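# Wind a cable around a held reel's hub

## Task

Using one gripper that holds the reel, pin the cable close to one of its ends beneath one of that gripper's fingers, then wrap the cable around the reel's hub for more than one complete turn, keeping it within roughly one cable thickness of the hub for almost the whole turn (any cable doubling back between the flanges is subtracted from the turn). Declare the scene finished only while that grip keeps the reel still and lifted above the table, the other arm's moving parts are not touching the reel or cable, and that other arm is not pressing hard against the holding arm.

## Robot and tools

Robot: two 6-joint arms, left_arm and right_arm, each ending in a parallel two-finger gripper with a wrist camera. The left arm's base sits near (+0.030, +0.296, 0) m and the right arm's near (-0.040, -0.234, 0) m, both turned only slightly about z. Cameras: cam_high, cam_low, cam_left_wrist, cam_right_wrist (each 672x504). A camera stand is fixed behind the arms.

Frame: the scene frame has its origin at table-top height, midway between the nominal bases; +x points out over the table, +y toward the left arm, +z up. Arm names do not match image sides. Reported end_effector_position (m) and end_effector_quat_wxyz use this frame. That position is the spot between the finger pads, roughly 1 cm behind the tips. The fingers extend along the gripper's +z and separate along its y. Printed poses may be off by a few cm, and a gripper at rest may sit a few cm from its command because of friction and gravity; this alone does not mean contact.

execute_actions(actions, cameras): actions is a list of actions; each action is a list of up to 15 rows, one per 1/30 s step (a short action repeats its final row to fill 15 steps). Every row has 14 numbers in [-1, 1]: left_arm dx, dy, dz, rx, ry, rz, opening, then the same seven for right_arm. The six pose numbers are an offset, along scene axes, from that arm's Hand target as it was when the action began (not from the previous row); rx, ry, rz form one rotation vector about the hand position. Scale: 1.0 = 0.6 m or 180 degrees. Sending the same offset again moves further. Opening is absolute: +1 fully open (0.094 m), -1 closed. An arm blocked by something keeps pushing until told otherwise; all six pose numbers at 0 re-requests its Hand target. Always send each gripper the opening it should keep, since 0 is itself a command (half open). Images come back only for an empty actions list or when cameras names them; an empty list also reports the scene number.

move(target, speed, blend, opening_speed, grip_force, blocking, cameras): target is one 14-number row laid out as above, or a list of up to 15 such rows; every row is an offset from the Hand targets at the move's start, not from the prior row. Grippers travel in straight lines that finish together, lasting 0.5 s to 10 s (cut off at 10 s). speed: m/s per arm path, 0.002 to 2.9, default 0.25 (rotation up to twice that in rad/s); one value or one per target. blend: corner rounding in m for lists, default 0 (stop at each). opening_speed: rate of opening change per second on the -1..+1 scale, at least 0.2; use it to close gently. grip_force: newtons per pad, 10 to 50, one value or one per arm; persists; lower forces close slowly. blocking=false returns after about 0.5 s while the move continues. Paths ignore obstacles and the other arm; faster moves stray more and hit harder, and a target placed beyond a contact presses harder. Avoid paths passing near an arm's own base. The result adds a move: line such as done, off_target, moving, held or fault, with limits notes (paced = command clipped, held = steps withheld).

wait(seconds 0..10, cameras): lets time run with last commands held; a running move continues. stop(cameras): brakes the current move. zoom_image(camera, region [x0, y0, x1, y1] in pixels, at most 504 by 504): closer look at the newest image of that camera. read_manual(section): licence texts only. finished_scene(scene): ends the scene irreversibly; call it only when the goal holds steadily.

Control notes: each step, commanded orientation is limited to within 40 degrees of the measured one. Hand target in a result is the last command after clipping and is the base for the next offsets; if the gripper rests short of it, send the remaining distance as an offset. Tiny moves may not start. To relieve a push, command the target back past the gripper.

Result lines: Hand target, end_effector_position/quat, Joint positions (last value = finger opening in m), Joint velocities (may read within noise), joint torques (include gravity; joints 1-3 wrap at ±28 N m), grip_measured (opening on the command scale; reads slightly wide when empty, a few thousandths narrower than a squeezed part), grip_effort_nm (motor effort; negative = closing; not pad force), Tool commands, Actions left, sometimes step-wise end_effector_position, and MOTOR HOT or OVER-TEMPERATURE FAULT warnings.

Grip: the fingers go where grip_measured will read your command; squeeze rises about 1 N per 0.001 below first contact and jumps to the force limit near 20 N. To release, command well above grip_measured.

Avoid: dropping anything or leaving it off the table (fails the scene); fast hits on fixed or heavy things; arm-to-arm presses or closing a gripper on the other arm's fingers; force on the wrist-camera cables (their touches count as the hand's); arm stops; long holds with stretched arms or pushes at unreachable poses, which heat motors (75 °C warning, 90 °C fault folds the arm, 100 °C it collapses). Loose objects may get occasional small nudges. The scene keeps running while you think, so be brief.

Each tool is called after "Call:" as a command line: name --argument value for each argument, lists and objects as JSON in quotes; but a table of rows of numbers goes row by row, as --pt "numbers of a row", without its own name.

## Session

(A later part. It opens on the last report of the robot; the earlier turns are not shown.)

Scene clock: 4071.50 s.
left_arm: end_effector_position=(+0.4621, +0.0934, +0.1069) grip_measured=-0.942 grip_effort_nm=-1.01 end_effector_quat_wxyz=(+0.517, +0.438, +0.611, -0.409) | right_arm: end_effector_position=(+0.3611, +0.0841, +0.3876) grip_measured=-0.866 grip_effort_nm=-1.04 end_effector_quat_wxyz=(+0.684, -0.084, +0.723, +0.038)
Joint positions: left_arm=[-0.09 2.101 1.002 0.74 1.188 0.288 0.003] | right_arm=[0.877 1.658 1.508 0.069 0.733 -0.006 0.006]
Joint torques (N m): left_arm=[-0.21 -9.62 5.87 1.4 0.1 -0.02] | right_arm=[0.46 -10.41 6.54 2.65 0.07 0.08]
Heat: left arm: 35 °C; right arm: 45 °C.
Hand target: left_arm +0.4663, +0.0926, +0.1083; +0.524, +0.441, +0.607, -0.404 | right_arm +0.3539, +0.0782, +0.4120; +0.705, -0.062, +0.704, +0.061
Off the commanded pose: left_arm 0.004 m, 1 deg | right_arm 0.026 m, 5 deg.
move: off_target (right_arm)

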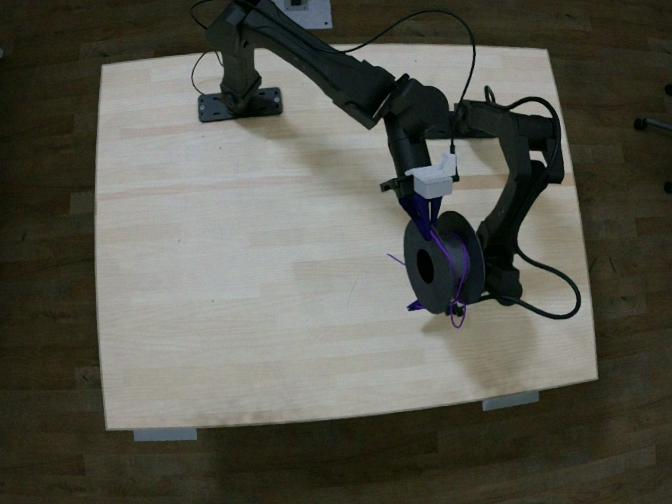

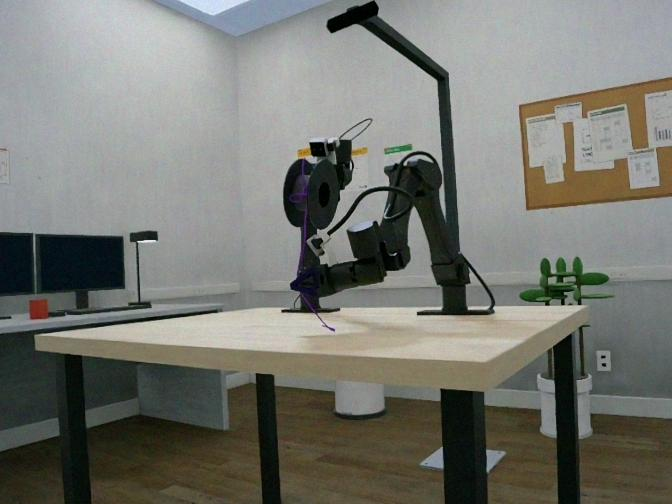

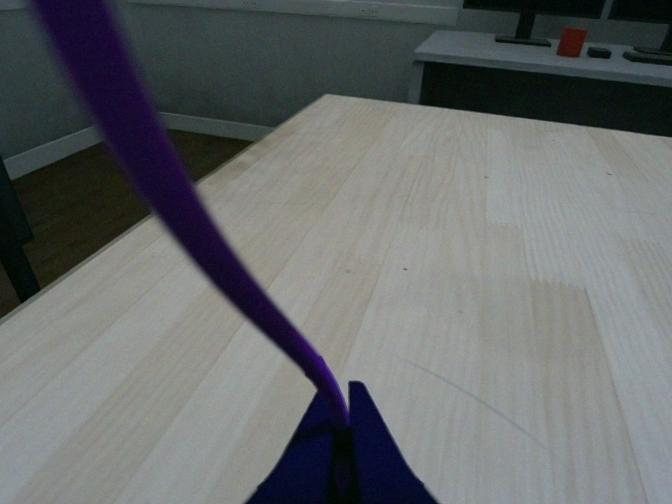

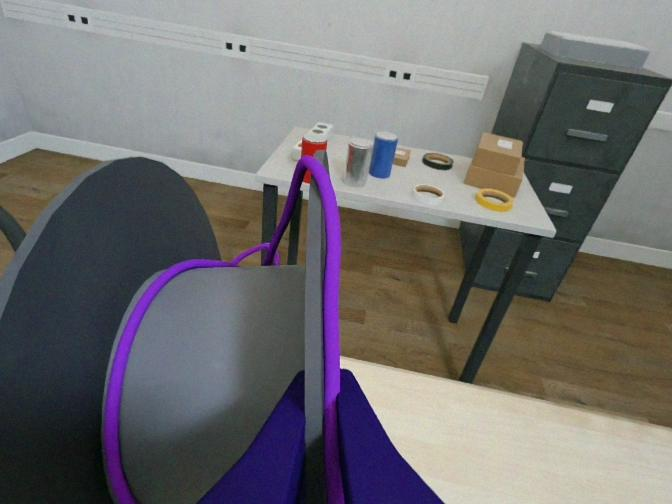

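Call:
move --pt "0.0 0.03 -0.04 0 0 0 -1 0 0 0.11 0 0 0 -1" --speed 0.06 --cameras '["all"]'

Call:
zoom_image --camera "cam_low" --region '[230, 100, 380, 320]'

Call:
zoom_image --camera "cam_high" --region '[380, 180, 540, 350]'

Scene clock: 4080.20 s.
left_arm: end_effector_position=(+0.4669, +0.1089, +0.0932) grip_measured=-0.943 grip_effort_nm=-1.04 end_effector_quat_wxyz=(+0.524, +0.438, +0.610, -0.401) | right_arm: end_effector_position=(+0.3567, +0.0788, +0.4492) grip_measured=-0.866 grip_effort_nm=-1.03 end_effector_quat_wxyz=(+0.684, -0.085, +0.724, +0.038)
Joint positions: left_arm=[-0.052 2.146 1.002 0.772 1.209 0.319 0.003] | right_arm=[0.877 1.684 1.789 -0.19 0.732 -0.006 0.006]
Joint torques (N m): left_arm=[0.47 -8.14 4.92 1.37 0.33 0.11] | right_arm=[0.51 -7.61 10.39 2.53 0.09 0.07]
Heat: left arm: 35 °C; right arm: 45 °C.
Hand target: left_arm +0.4662, +0.1104, +0.0842; +0.523, +0.441, +0.607, -0.404 | right_arm +0.3538, +0.0781, +0.4782; +0.705, -0.062, +0.704, +0.061
Off the commanded pose: left_arm 0.009 m, 1 deg | right_arm 0.029 m, 5 deg.
move: off_target (right_arm)

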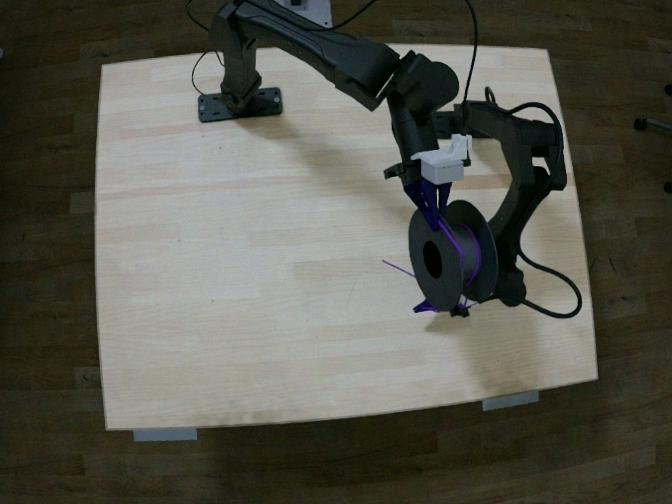

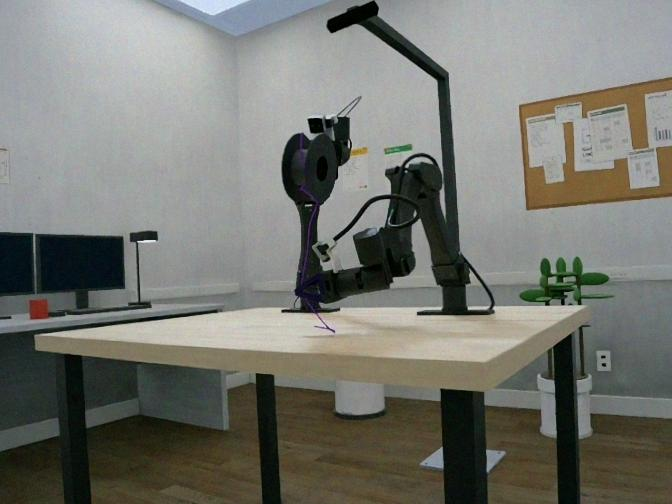

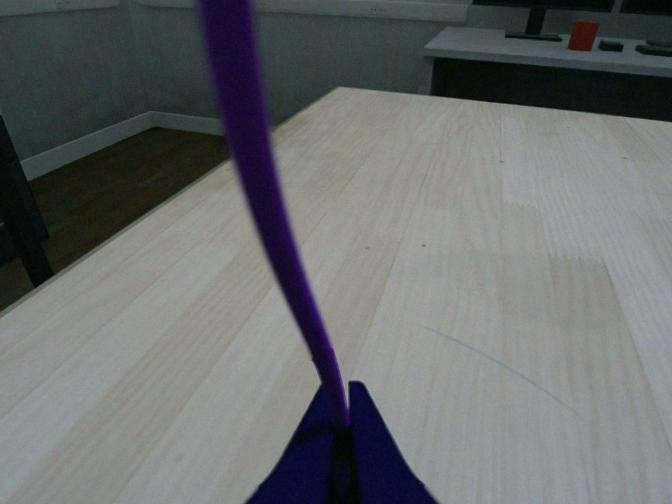

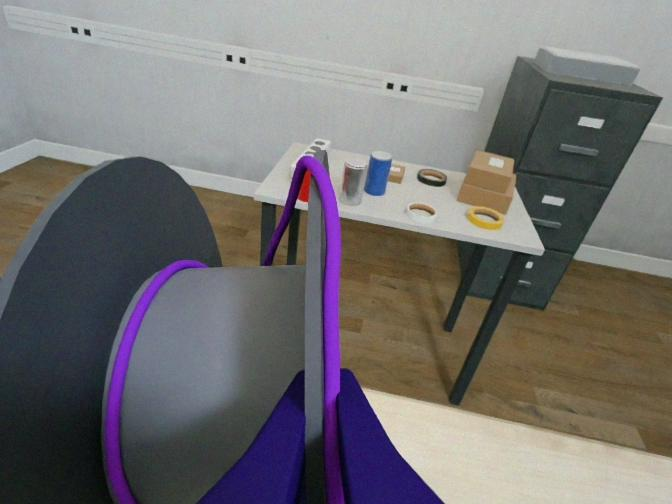

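Scaled by 2.291.

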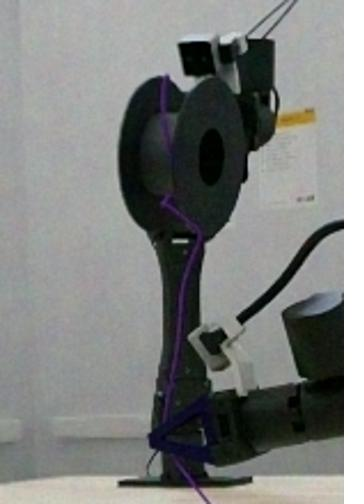

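Scaled by 2.965.

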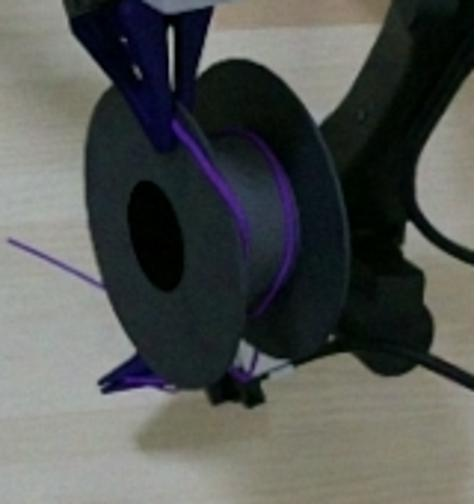

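Call:
move --pt "-0.02 0.0 -0.03 0 0 0 -1 0 0 0.05 0 0 0 -1" --speed 0.05 --cameras '["all"]'

Call:
zoom_image --camera "cam_low" --region '[230, 100, 380, 320]'

Call:
zoom_image --camera "cam_high" --region '[380, 180, 540, 350]'

Scene clock: 4087.90 s.
left_arm: end_effector_position=(+0.4594, +0.1091, +0.0806) grip_measured=-0.943 grip_effort_nm=-1.03 end_effector_quat_wxyz=(+0.532, +0.444, +0.603, -0.396) | right_arm: end_effector_position=(+0.3575, +0.0797, +0.4767) grip_measured=-0.866 grip_effort_nm=-1.04 end_effector_quat_wxyz=(+0.681, -0.088, +0.726, +0.036)
Joint positions: left_arm=[-0.052 2.177 0.96 0.866 1.211 0.325 0.003] | right_arm=[0.877 1.742 1.984 -0.335 0.732 -0.006 0.006]
Joint torques (N m): left_arm=[0.35 -7.94 3.3 1.32 0.27 0.05] | right_arm=[0.54 -7.72 10.51 2.58 0.1 0.07]
Heat: left arm: 35 °C; right arm: 46 °C.
Hand target: left_arm +0.4542, +0.1105, +0.0662; +0.524, +0.441, +0.607, -0.404 | right_arm +0.3538, +0.0781, +0.5082; +0.705, -0.062, +0.704, +0.061
Off the commanded pose: left_arm 0.015 m, 1 deg | right_arm 0.032 m, 6 deg.
move: off_target (left_arm, right_arm)

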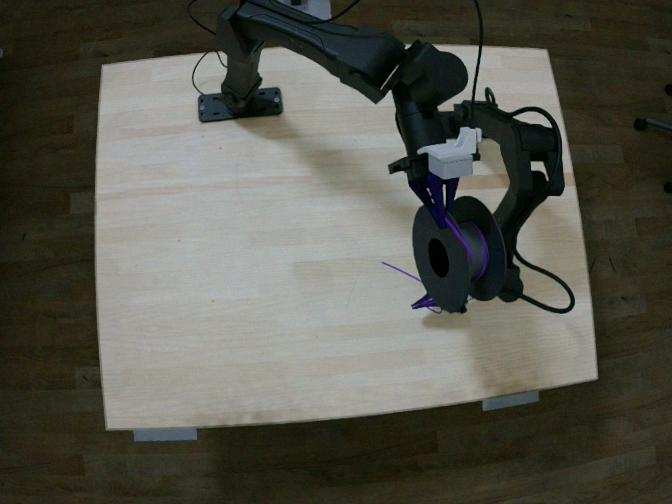

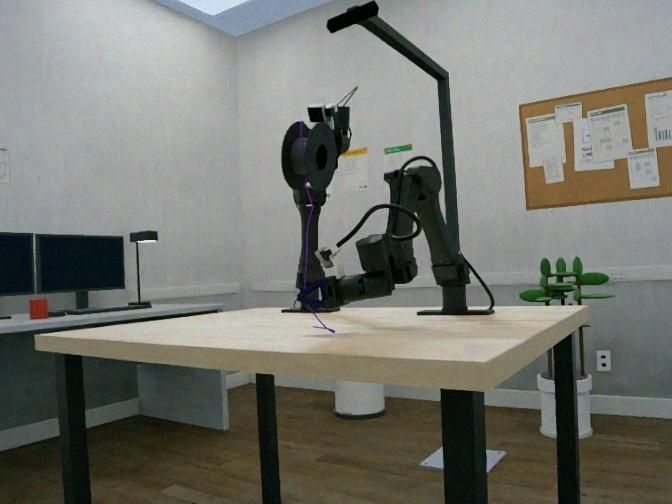

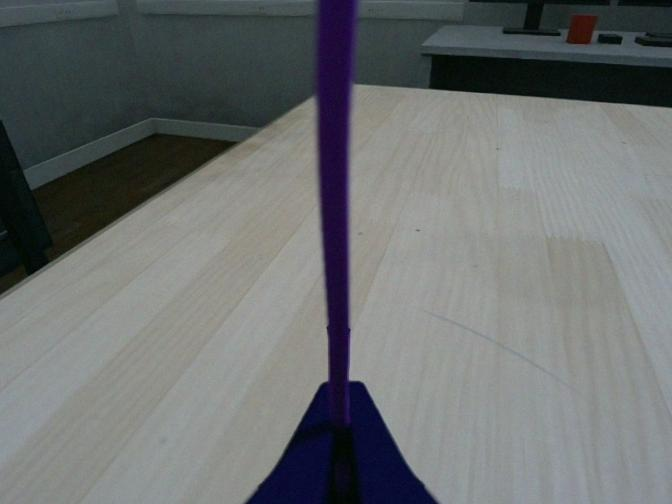

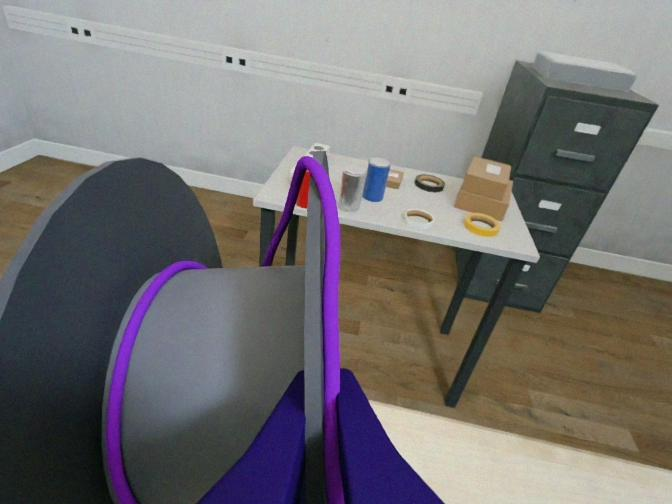

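Scaled by 2.291.

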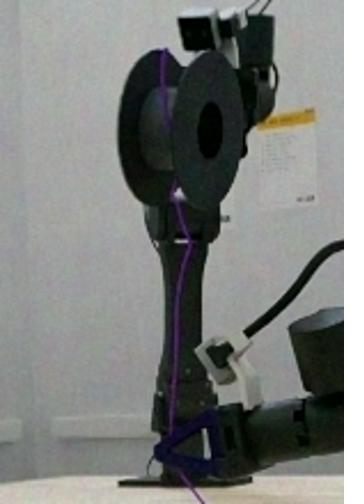

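Scaled by 2.965.

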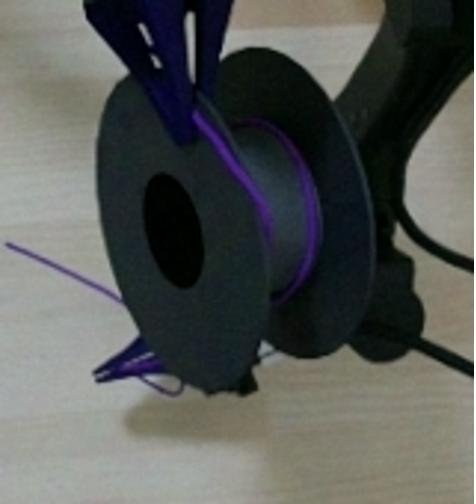

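Call:
move --pt "-0.01 0.0 -0.03 0 0 0 -1 0 0 0.02 0 0 0 -1" --speed 0.04 --cameras '["all"]'

Call:
zoom_image --camera "cam_low" --region '[250, 90, 370, 260]'

Call:
zoom_image --camera "cam_high" --region '[390, 180, 530, 330]'

Call:
zoom_image --camera "cam_right_wrist" --region '[60, 130, 400, 504]'

Scene clock: 4103.97 s.
left_arm: end_effector_position=(+0.4540, +0.1092, +0.0640) grip_measured=-0.943 grip_effort_nm=-1.03 end_effector_quat_wxyz=(+0.534, +0.446, +0.600, -0.395) | right_arm: end_effector_position=(+0.3579, +0.0803, +0.4853) grip_measured=-0.866 grip_effort_nm=-1.04 end_effector_quat_wxyz=(+0.678, -0.091, +0.729, +0.032)
Joint positions: left_arm=[-0.052 2.227 0.935 0.95 1.214 0.325 0.003] | right_arm=[0.877 1.773 2.073 -0.405 0.731 -0.006 0.006]
Joint torques (N m): left_arm=[0.29 -7.82 2.96 1.32 0.23 0.04] | right_arm=[0.57 -7.97 10.65 2.68 0.11 0.07]
Heat: left arm: 34 °C; right arm: 46 °C.
Hand target: left_arm +0.4482, +0.1105, +0.0482; +0.523, +0.441, +0.607, -0.404 | right_arm +0.3539, +0.0781, +0.5201; +0.705, -0.062, +0.704, +0.061
Off the commanded pose: left_arm 0.017 m, 2 deg | right_arm 0.035 m, 6 deg.
move: off_target (left_arm, right_arm)

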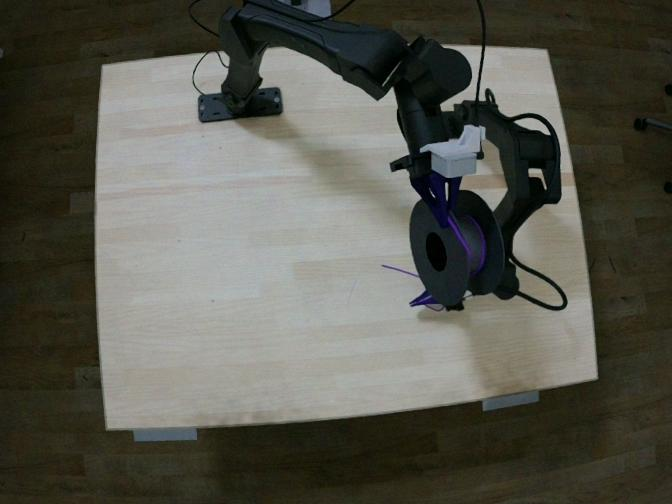

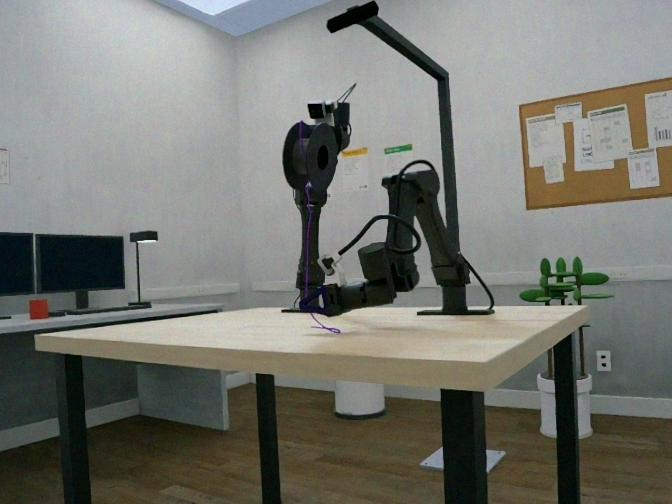

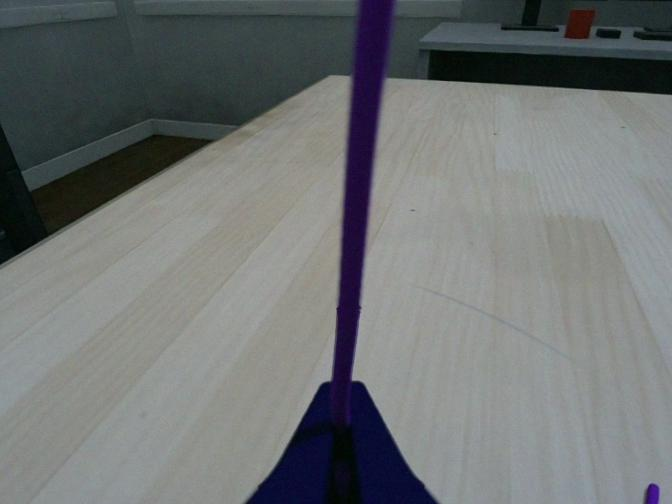

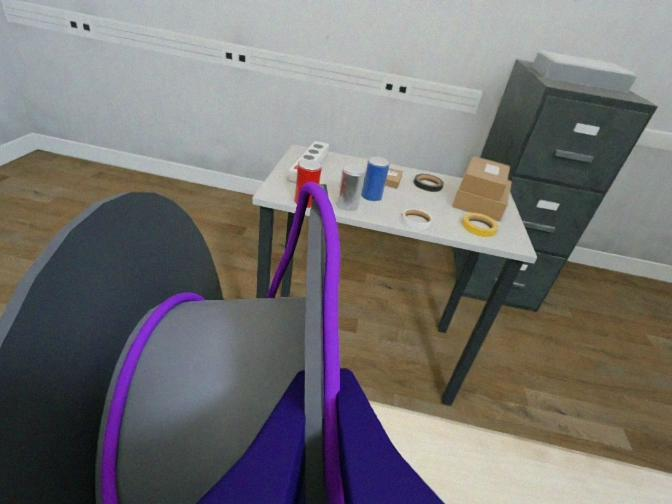

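Scaled by 2.965.

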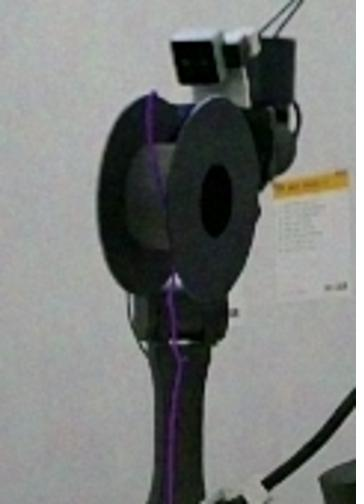

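Scaled by 3.360.

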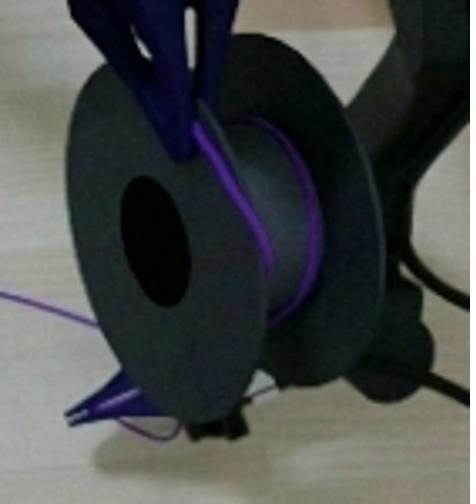

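Scaled by 1.348.

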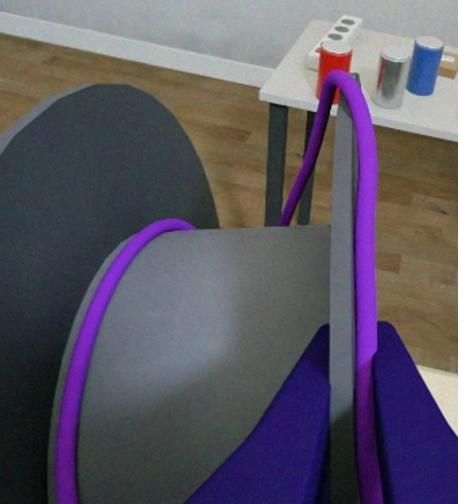

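Call:
move --pt "0.0 0.0 0.03 0 0 0 -1 0 0 -0.02 0 0 0 -1" --speed 0.05

Call:
move --pt "0.0 0.0 0.0 0 0 0 -0.6 0 0 0 0 0 0 -1" --opening_speed 0.5 --cameras '["all"]'

Call:
zoom_image --camera "cam_low" --region '[250, 90, 370, 340]'

Call:
zoom_image --camera "cam_high" --region '[390, 180, 530, 330]'

Call:
zoom_image --camera "cam_right_wrist" --region '[60, 130, 400, 504]'

Scene clock: 4117.87 s.
left_arm: end_effector_position=(+0.4529, +0.1092, +0.0612) grip_measured=-0.943 grip_effort_nm=-1.04 end_effector_quat_wxyz=(+0.527, +0.442, +0.606, -0.400) | right_arm: end_effector_position=(+0.3594, +0.0822, +0.4818) grip_measured=-0.866 grip_effort_nm=-1.04 end_effector_quat_wxyz=(+0.679, -0.090, +0.728, +0.033)
Joint positions: left_arm=[-0.052 2.227 0.935 0.927 1.214 0.325 0.003] | right_arm=[0.877 1.773 2.054 -0.384 0.731 -0.006 0.006]
Joint torques (N m): left_arm=[0.29 -12.74 2.7 1.11 0.24 -0.01] | right_arm=[0.49 -9.78 6.09 2.96 0.1 0.11]
Heat: left arm: 34 °C; right arm: 45 °C.
Hand target: left_arm +0.4482, +0.1105, +0.0662; +0.524, +0.441, +0.607, -0.404 | right_arm +0.3539, +0.0781, +0.5081; +0.705, -0.062, +0.704, +0.061
Off the commanded pose: left_arm 0.007 m, 1 deg | right_arm 0.027 m, 6 deg.
move: off_target (right_arm)

Scene clock: 4118.87 s.
left_arm: end_effector_position=(+0.4525, +0.1092, +0.0601) grip_measured=-0.602 grip_effort_nm=0.10 end_effector_quat_wxyz=(+0.524, +0.440, +0.608, -0.402) | right_arm: end_effector_position=(+0.3596, +0.0825, +0.4849) grip_measured=-0.866 grip_effort_nm=-1.04 end_effector_quat_wxyz=(+0.683, -0.086, +0.725, +0.037)
Joint positions: left_arm=[-0.052 2.227 0.935 0.919 1.214 0.325 0.019] | right_arm=[0.877 1.773 2.054 -0.369 0.731 -0.006 0.006]
Joint torques (N m): left_arm=[0.28 -12.78 2.71 1.12 0.25 0] | right_arm=[0.51 -9.59 6.12 2.83 0.09 0.09]
Heat: left arm: 34 °C; right arm: 45 °C.
Hand target: left_arm +0.4482, +0.1105, +0.0662; +0.524, +0.441, +0.607, -0.404 | right_arm +0.3539, +0.0781, +0.5081; +0.705, -0.062, +0.704, +0.061
Off the commanded pose: left_arm 0.008 m, 0 deg | right_arm 0.024 m, 5 deg.
move: off_target (right_arm)

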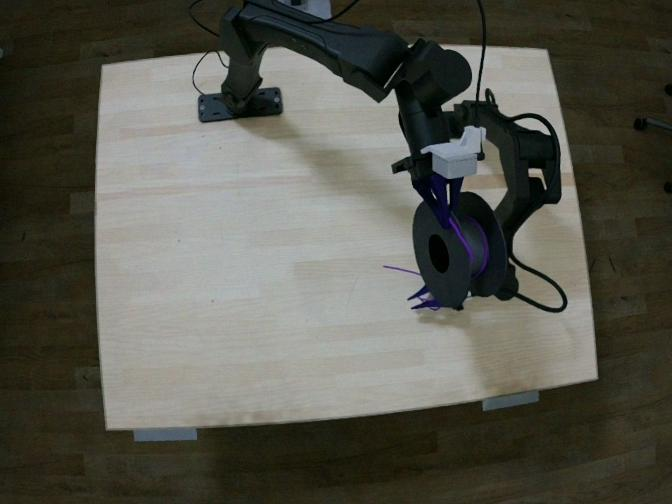

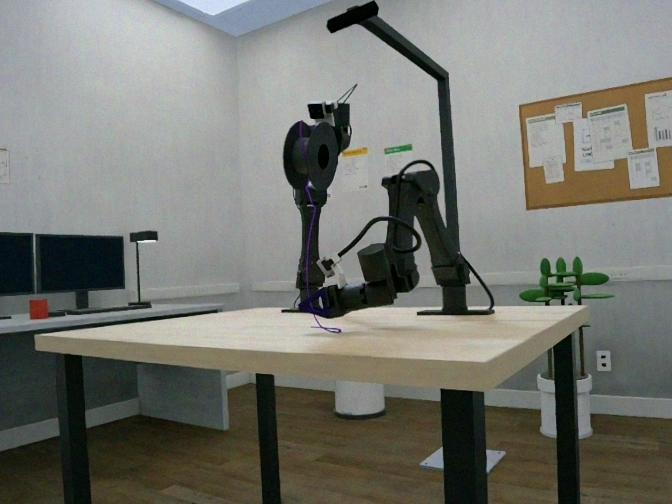

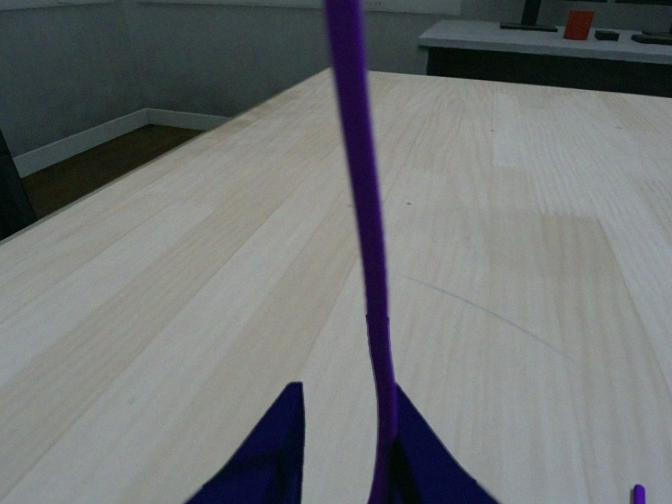

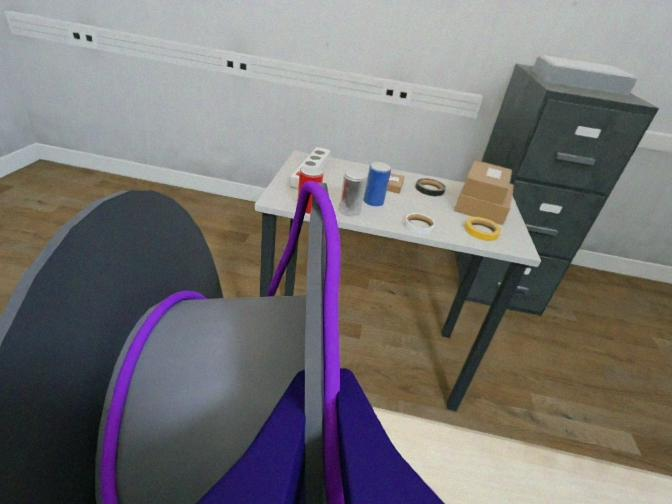

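Scaled by 2.016.

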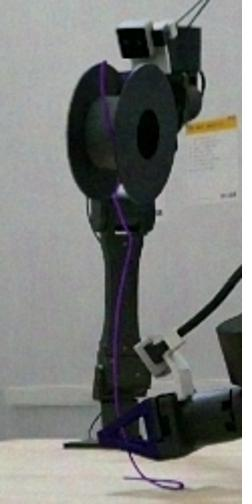

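Scaled by 3.360.

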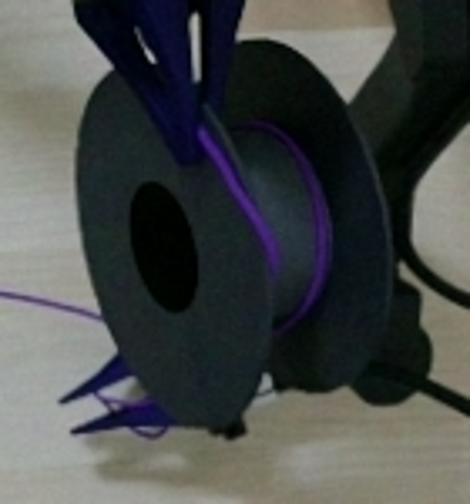

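Scaled by 1.348.

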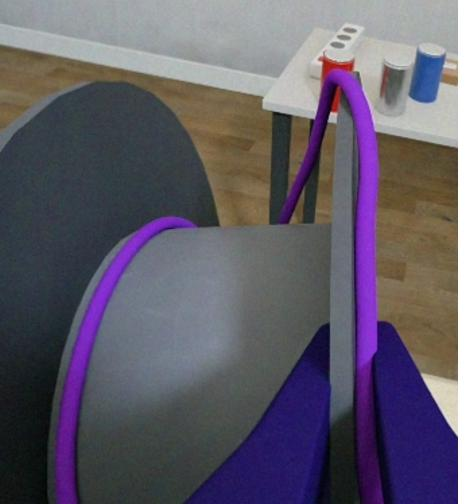

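Call:
move --pt "-0.055 0.18 0.03 0 0 0 -0.6 0 0 0 0 0 0 -1" --speed 0.12 --cameras '["all"]'

Call:
zoom_image --camera "cam_low" --region '[250, 90, 370, 340]'

Call:
zoom_image --camera "cam_high" --region '[390, 180, 530, 330]'

Call:
zoom_image --camera "cam_right_wrist" --region '[60, 130, 400, 504]'

Scene clock: 4127.93 s.
left_arm: end_effector_position=(+0.4111, +0.2181, +0.0794) grip_measured=-0.602 grip_effort_nm=0.10 end_effector_quat_wxyz=(+0.517, +0.435, +0.617, -0.404) | right_arm: end_effector_position=(+0.3596, +0.0825, +0.4853) grip_measured=-0.866 grip_effort_nm=-1.04 end_effector_quat_wxyz=(+0.683, -0.086, +0.724, +0.038)
Joint positions: left_arm=[0.265 2.086 1.083 -0.423 1.43 1.375 0.019] | right_arm=[0.877 1.773 2.054 -0.367 0.731 -0.006 0.006]
Joint torques (N m): left_arm=[-0.17 -9.2 6.35 0.27 0.62 0.14] | right_arm=[0.51 -9.58 6.08 2.81 0.1 0.1]
Heat: left arm: 34 °C; right arm: 47 °C.
Hand target: left_arm +0.4152, +0.2184, +0.0842; +0.523, +0.441, +0.607, -0.404 | right_arm +0.3539, +0.0781, +0.5081; +0.705, -0.062, +0.704, +0.061
Off the commanded pose: left_arm 0.006 m, 2 deg | right_arm 0.024 m, 5 deg.
move: off_target (right_arm)

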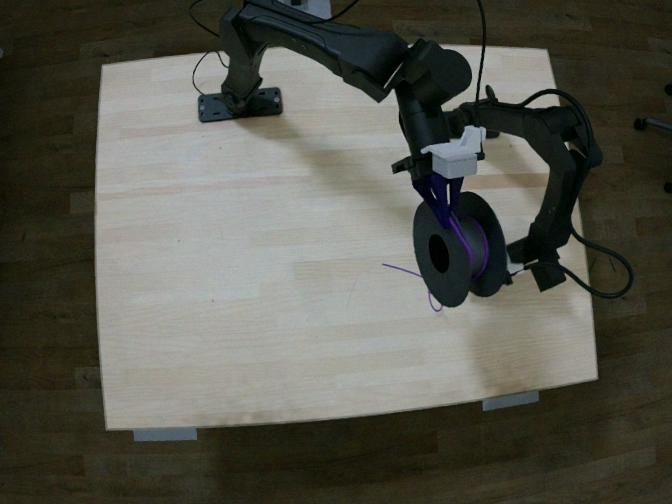

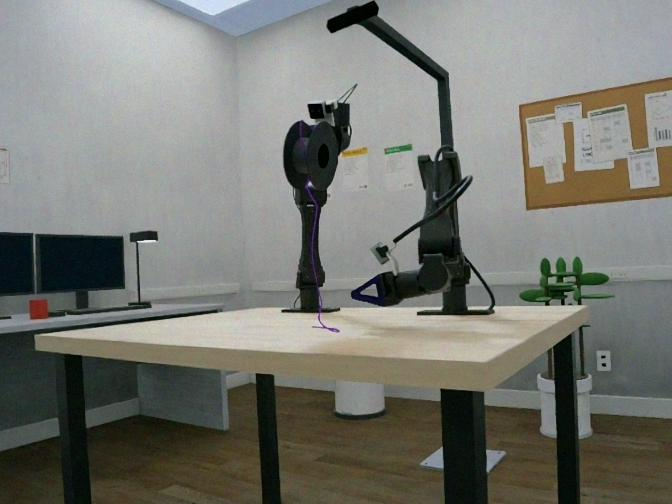

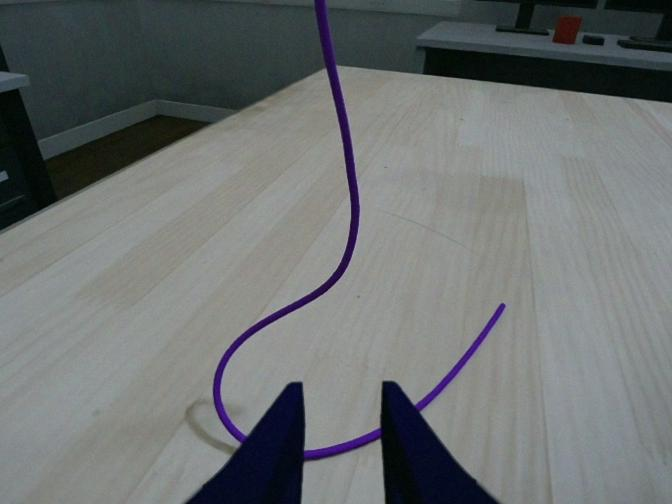

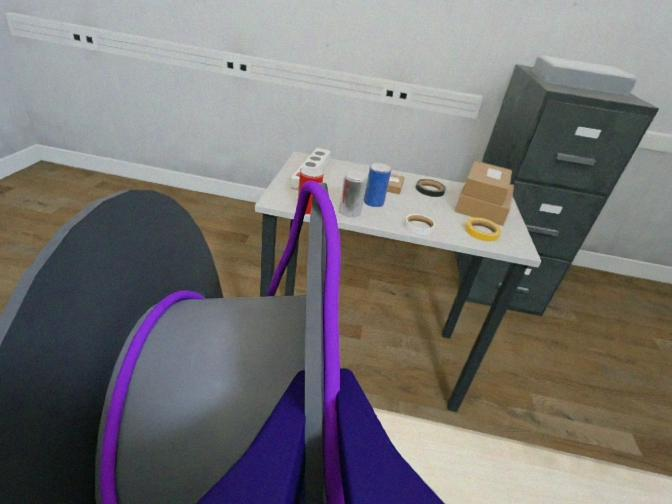

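Scaled by 2.016.

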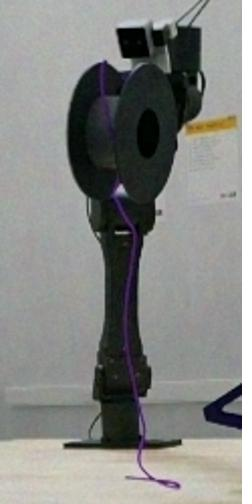

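Scaled by 3.360.

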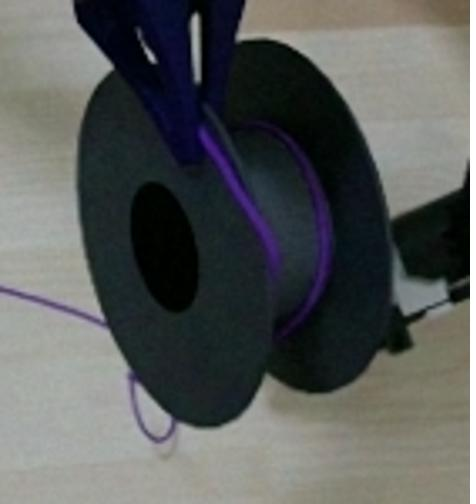

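Scaled by 1.348.

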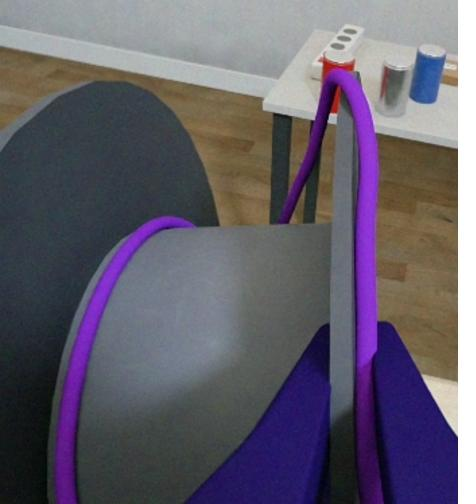

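Call:
zoom_image --camera "cam_low" --region '[275, 110, 345, 200]'

Call:
zoom_image --camera "cam_high" --region '[400, 190, 520, 310]'

Scaled by 5.600.

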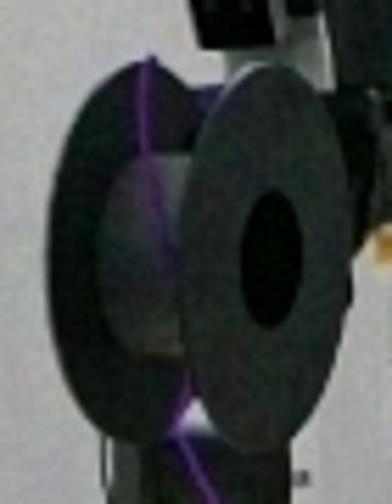

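Scaled by 4.200.

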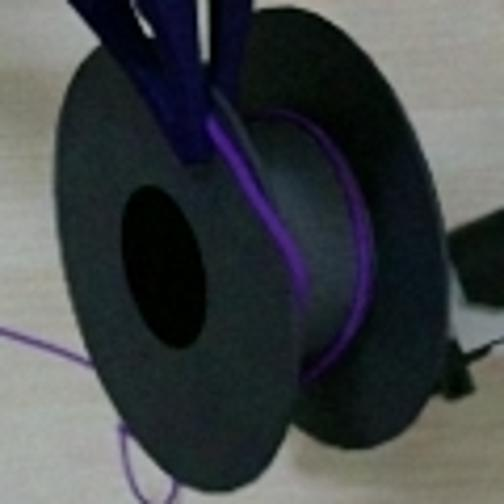

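Call:
move --pt "-0.092 0.183 0.11 0 0 0 -0.6 0 0 0 0.025 -0.1361 0 -1" --speed 0.12 --cameras '["all"]'

Call:
zoom_image --camera "cam_low" --region '[260, 80, 360, 210]'

Call:
zoom_image --camera "cam_high" --region '[400, 190, 530, 320]'

Call:
zoom_image --camera "cam_right_wrist" --region '[60, 130, 400, 504]'

Scene clock: 4205.60 s.
left_arm: end_effector_position=(+0.3560, +0.3253, +0.1336) grip_measured=-0.602 grip_effort_nm=0.10 end_effector_quat_wxyz=(+0.483, +0.384, +0.701, -0.358) | right_arm: end_effector_position=(+0.3568, +0.0830, +0.4930) grip_measured=-0.866 grip_effort_nm=-1.04 end_effector_quat_wxyz=(+0.823, -0.064, +0.562, +0.057)
Joint positions: left_arm=[0.624 2.006 1.286 -1.453 1.227 2.065 0.019] | right_arm=[0.859 1.699 1.521 0.648 0.65 -0.341 0.006]
Joint torques (N m): left_arm=[0.1 -11.96 6.32 -0.59 0.55 0.12] | right_arm=[-0.72 -7.46 6.94 2.64 -0.3 0]
Heat: left arm: 33 °C; right arm: 50 °C.
Hand target: left_arm +0.3600, +0.3283, +0.1502; +0.524, +0.441, +0.607, -0.404 | right_arm +0.3539, +0.0780, +0.5082; +0.840, -0.046, +0.536, +0.074
Off the commanded pose: left_arm 0.017 m, 15 deg | right_arm 0.016 m, 5 deg.
joint sent to its limit (left arm) — joint 6 (wrist roll), upper limit. The joint targets are off in orientation, not in position.
move: off_target (left_arm, right_arm)

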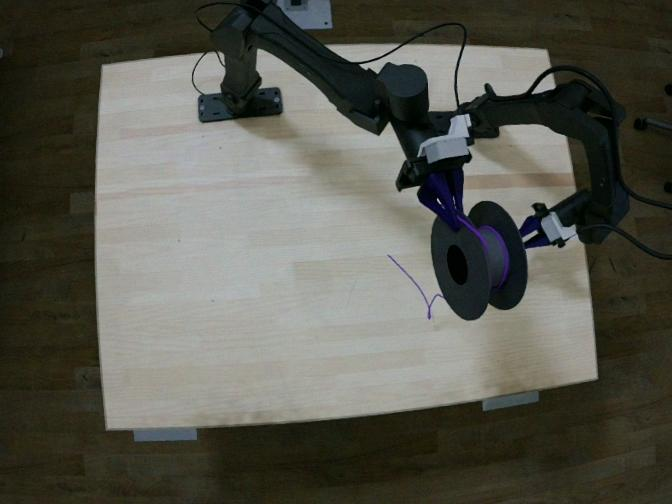

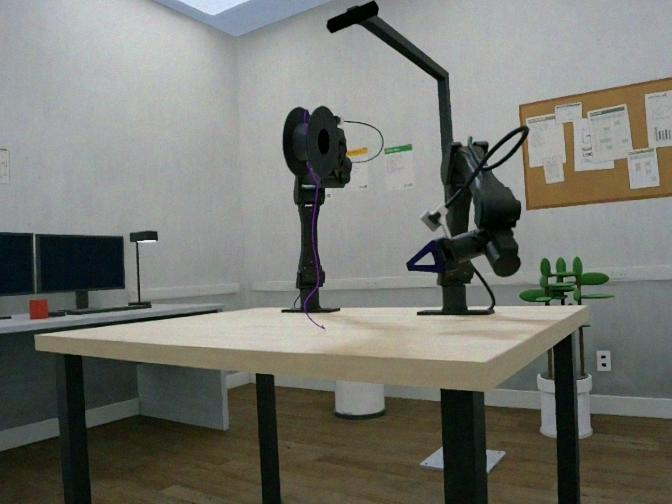

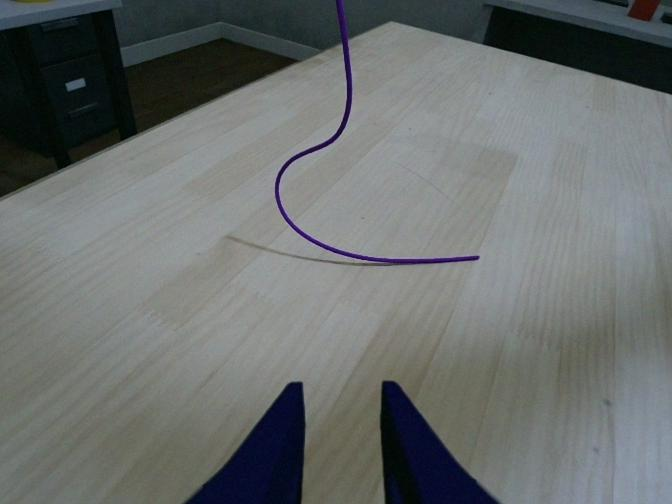

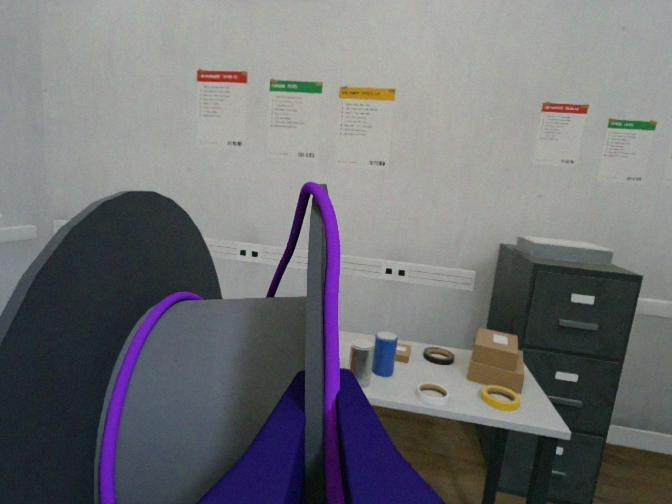

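Scaled by 3.877.

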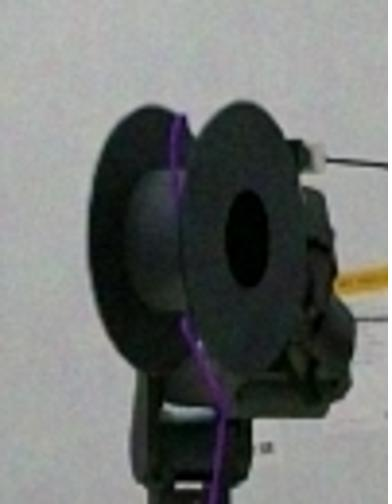

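Scaled by 3.877.

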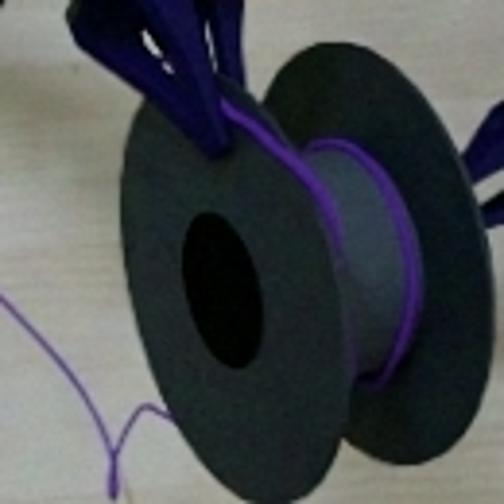

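Scaled by 1.348.

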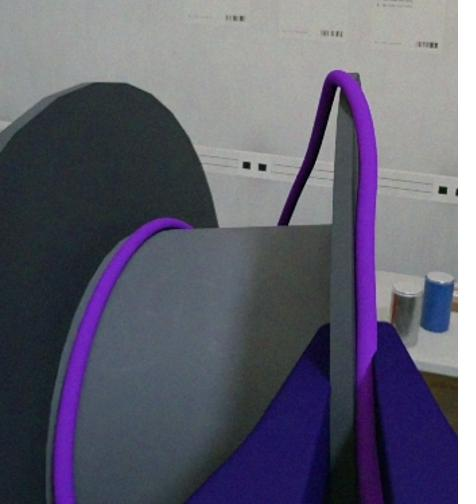

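Call:
finished_scene --scene 1

The scene is finished: the task was done.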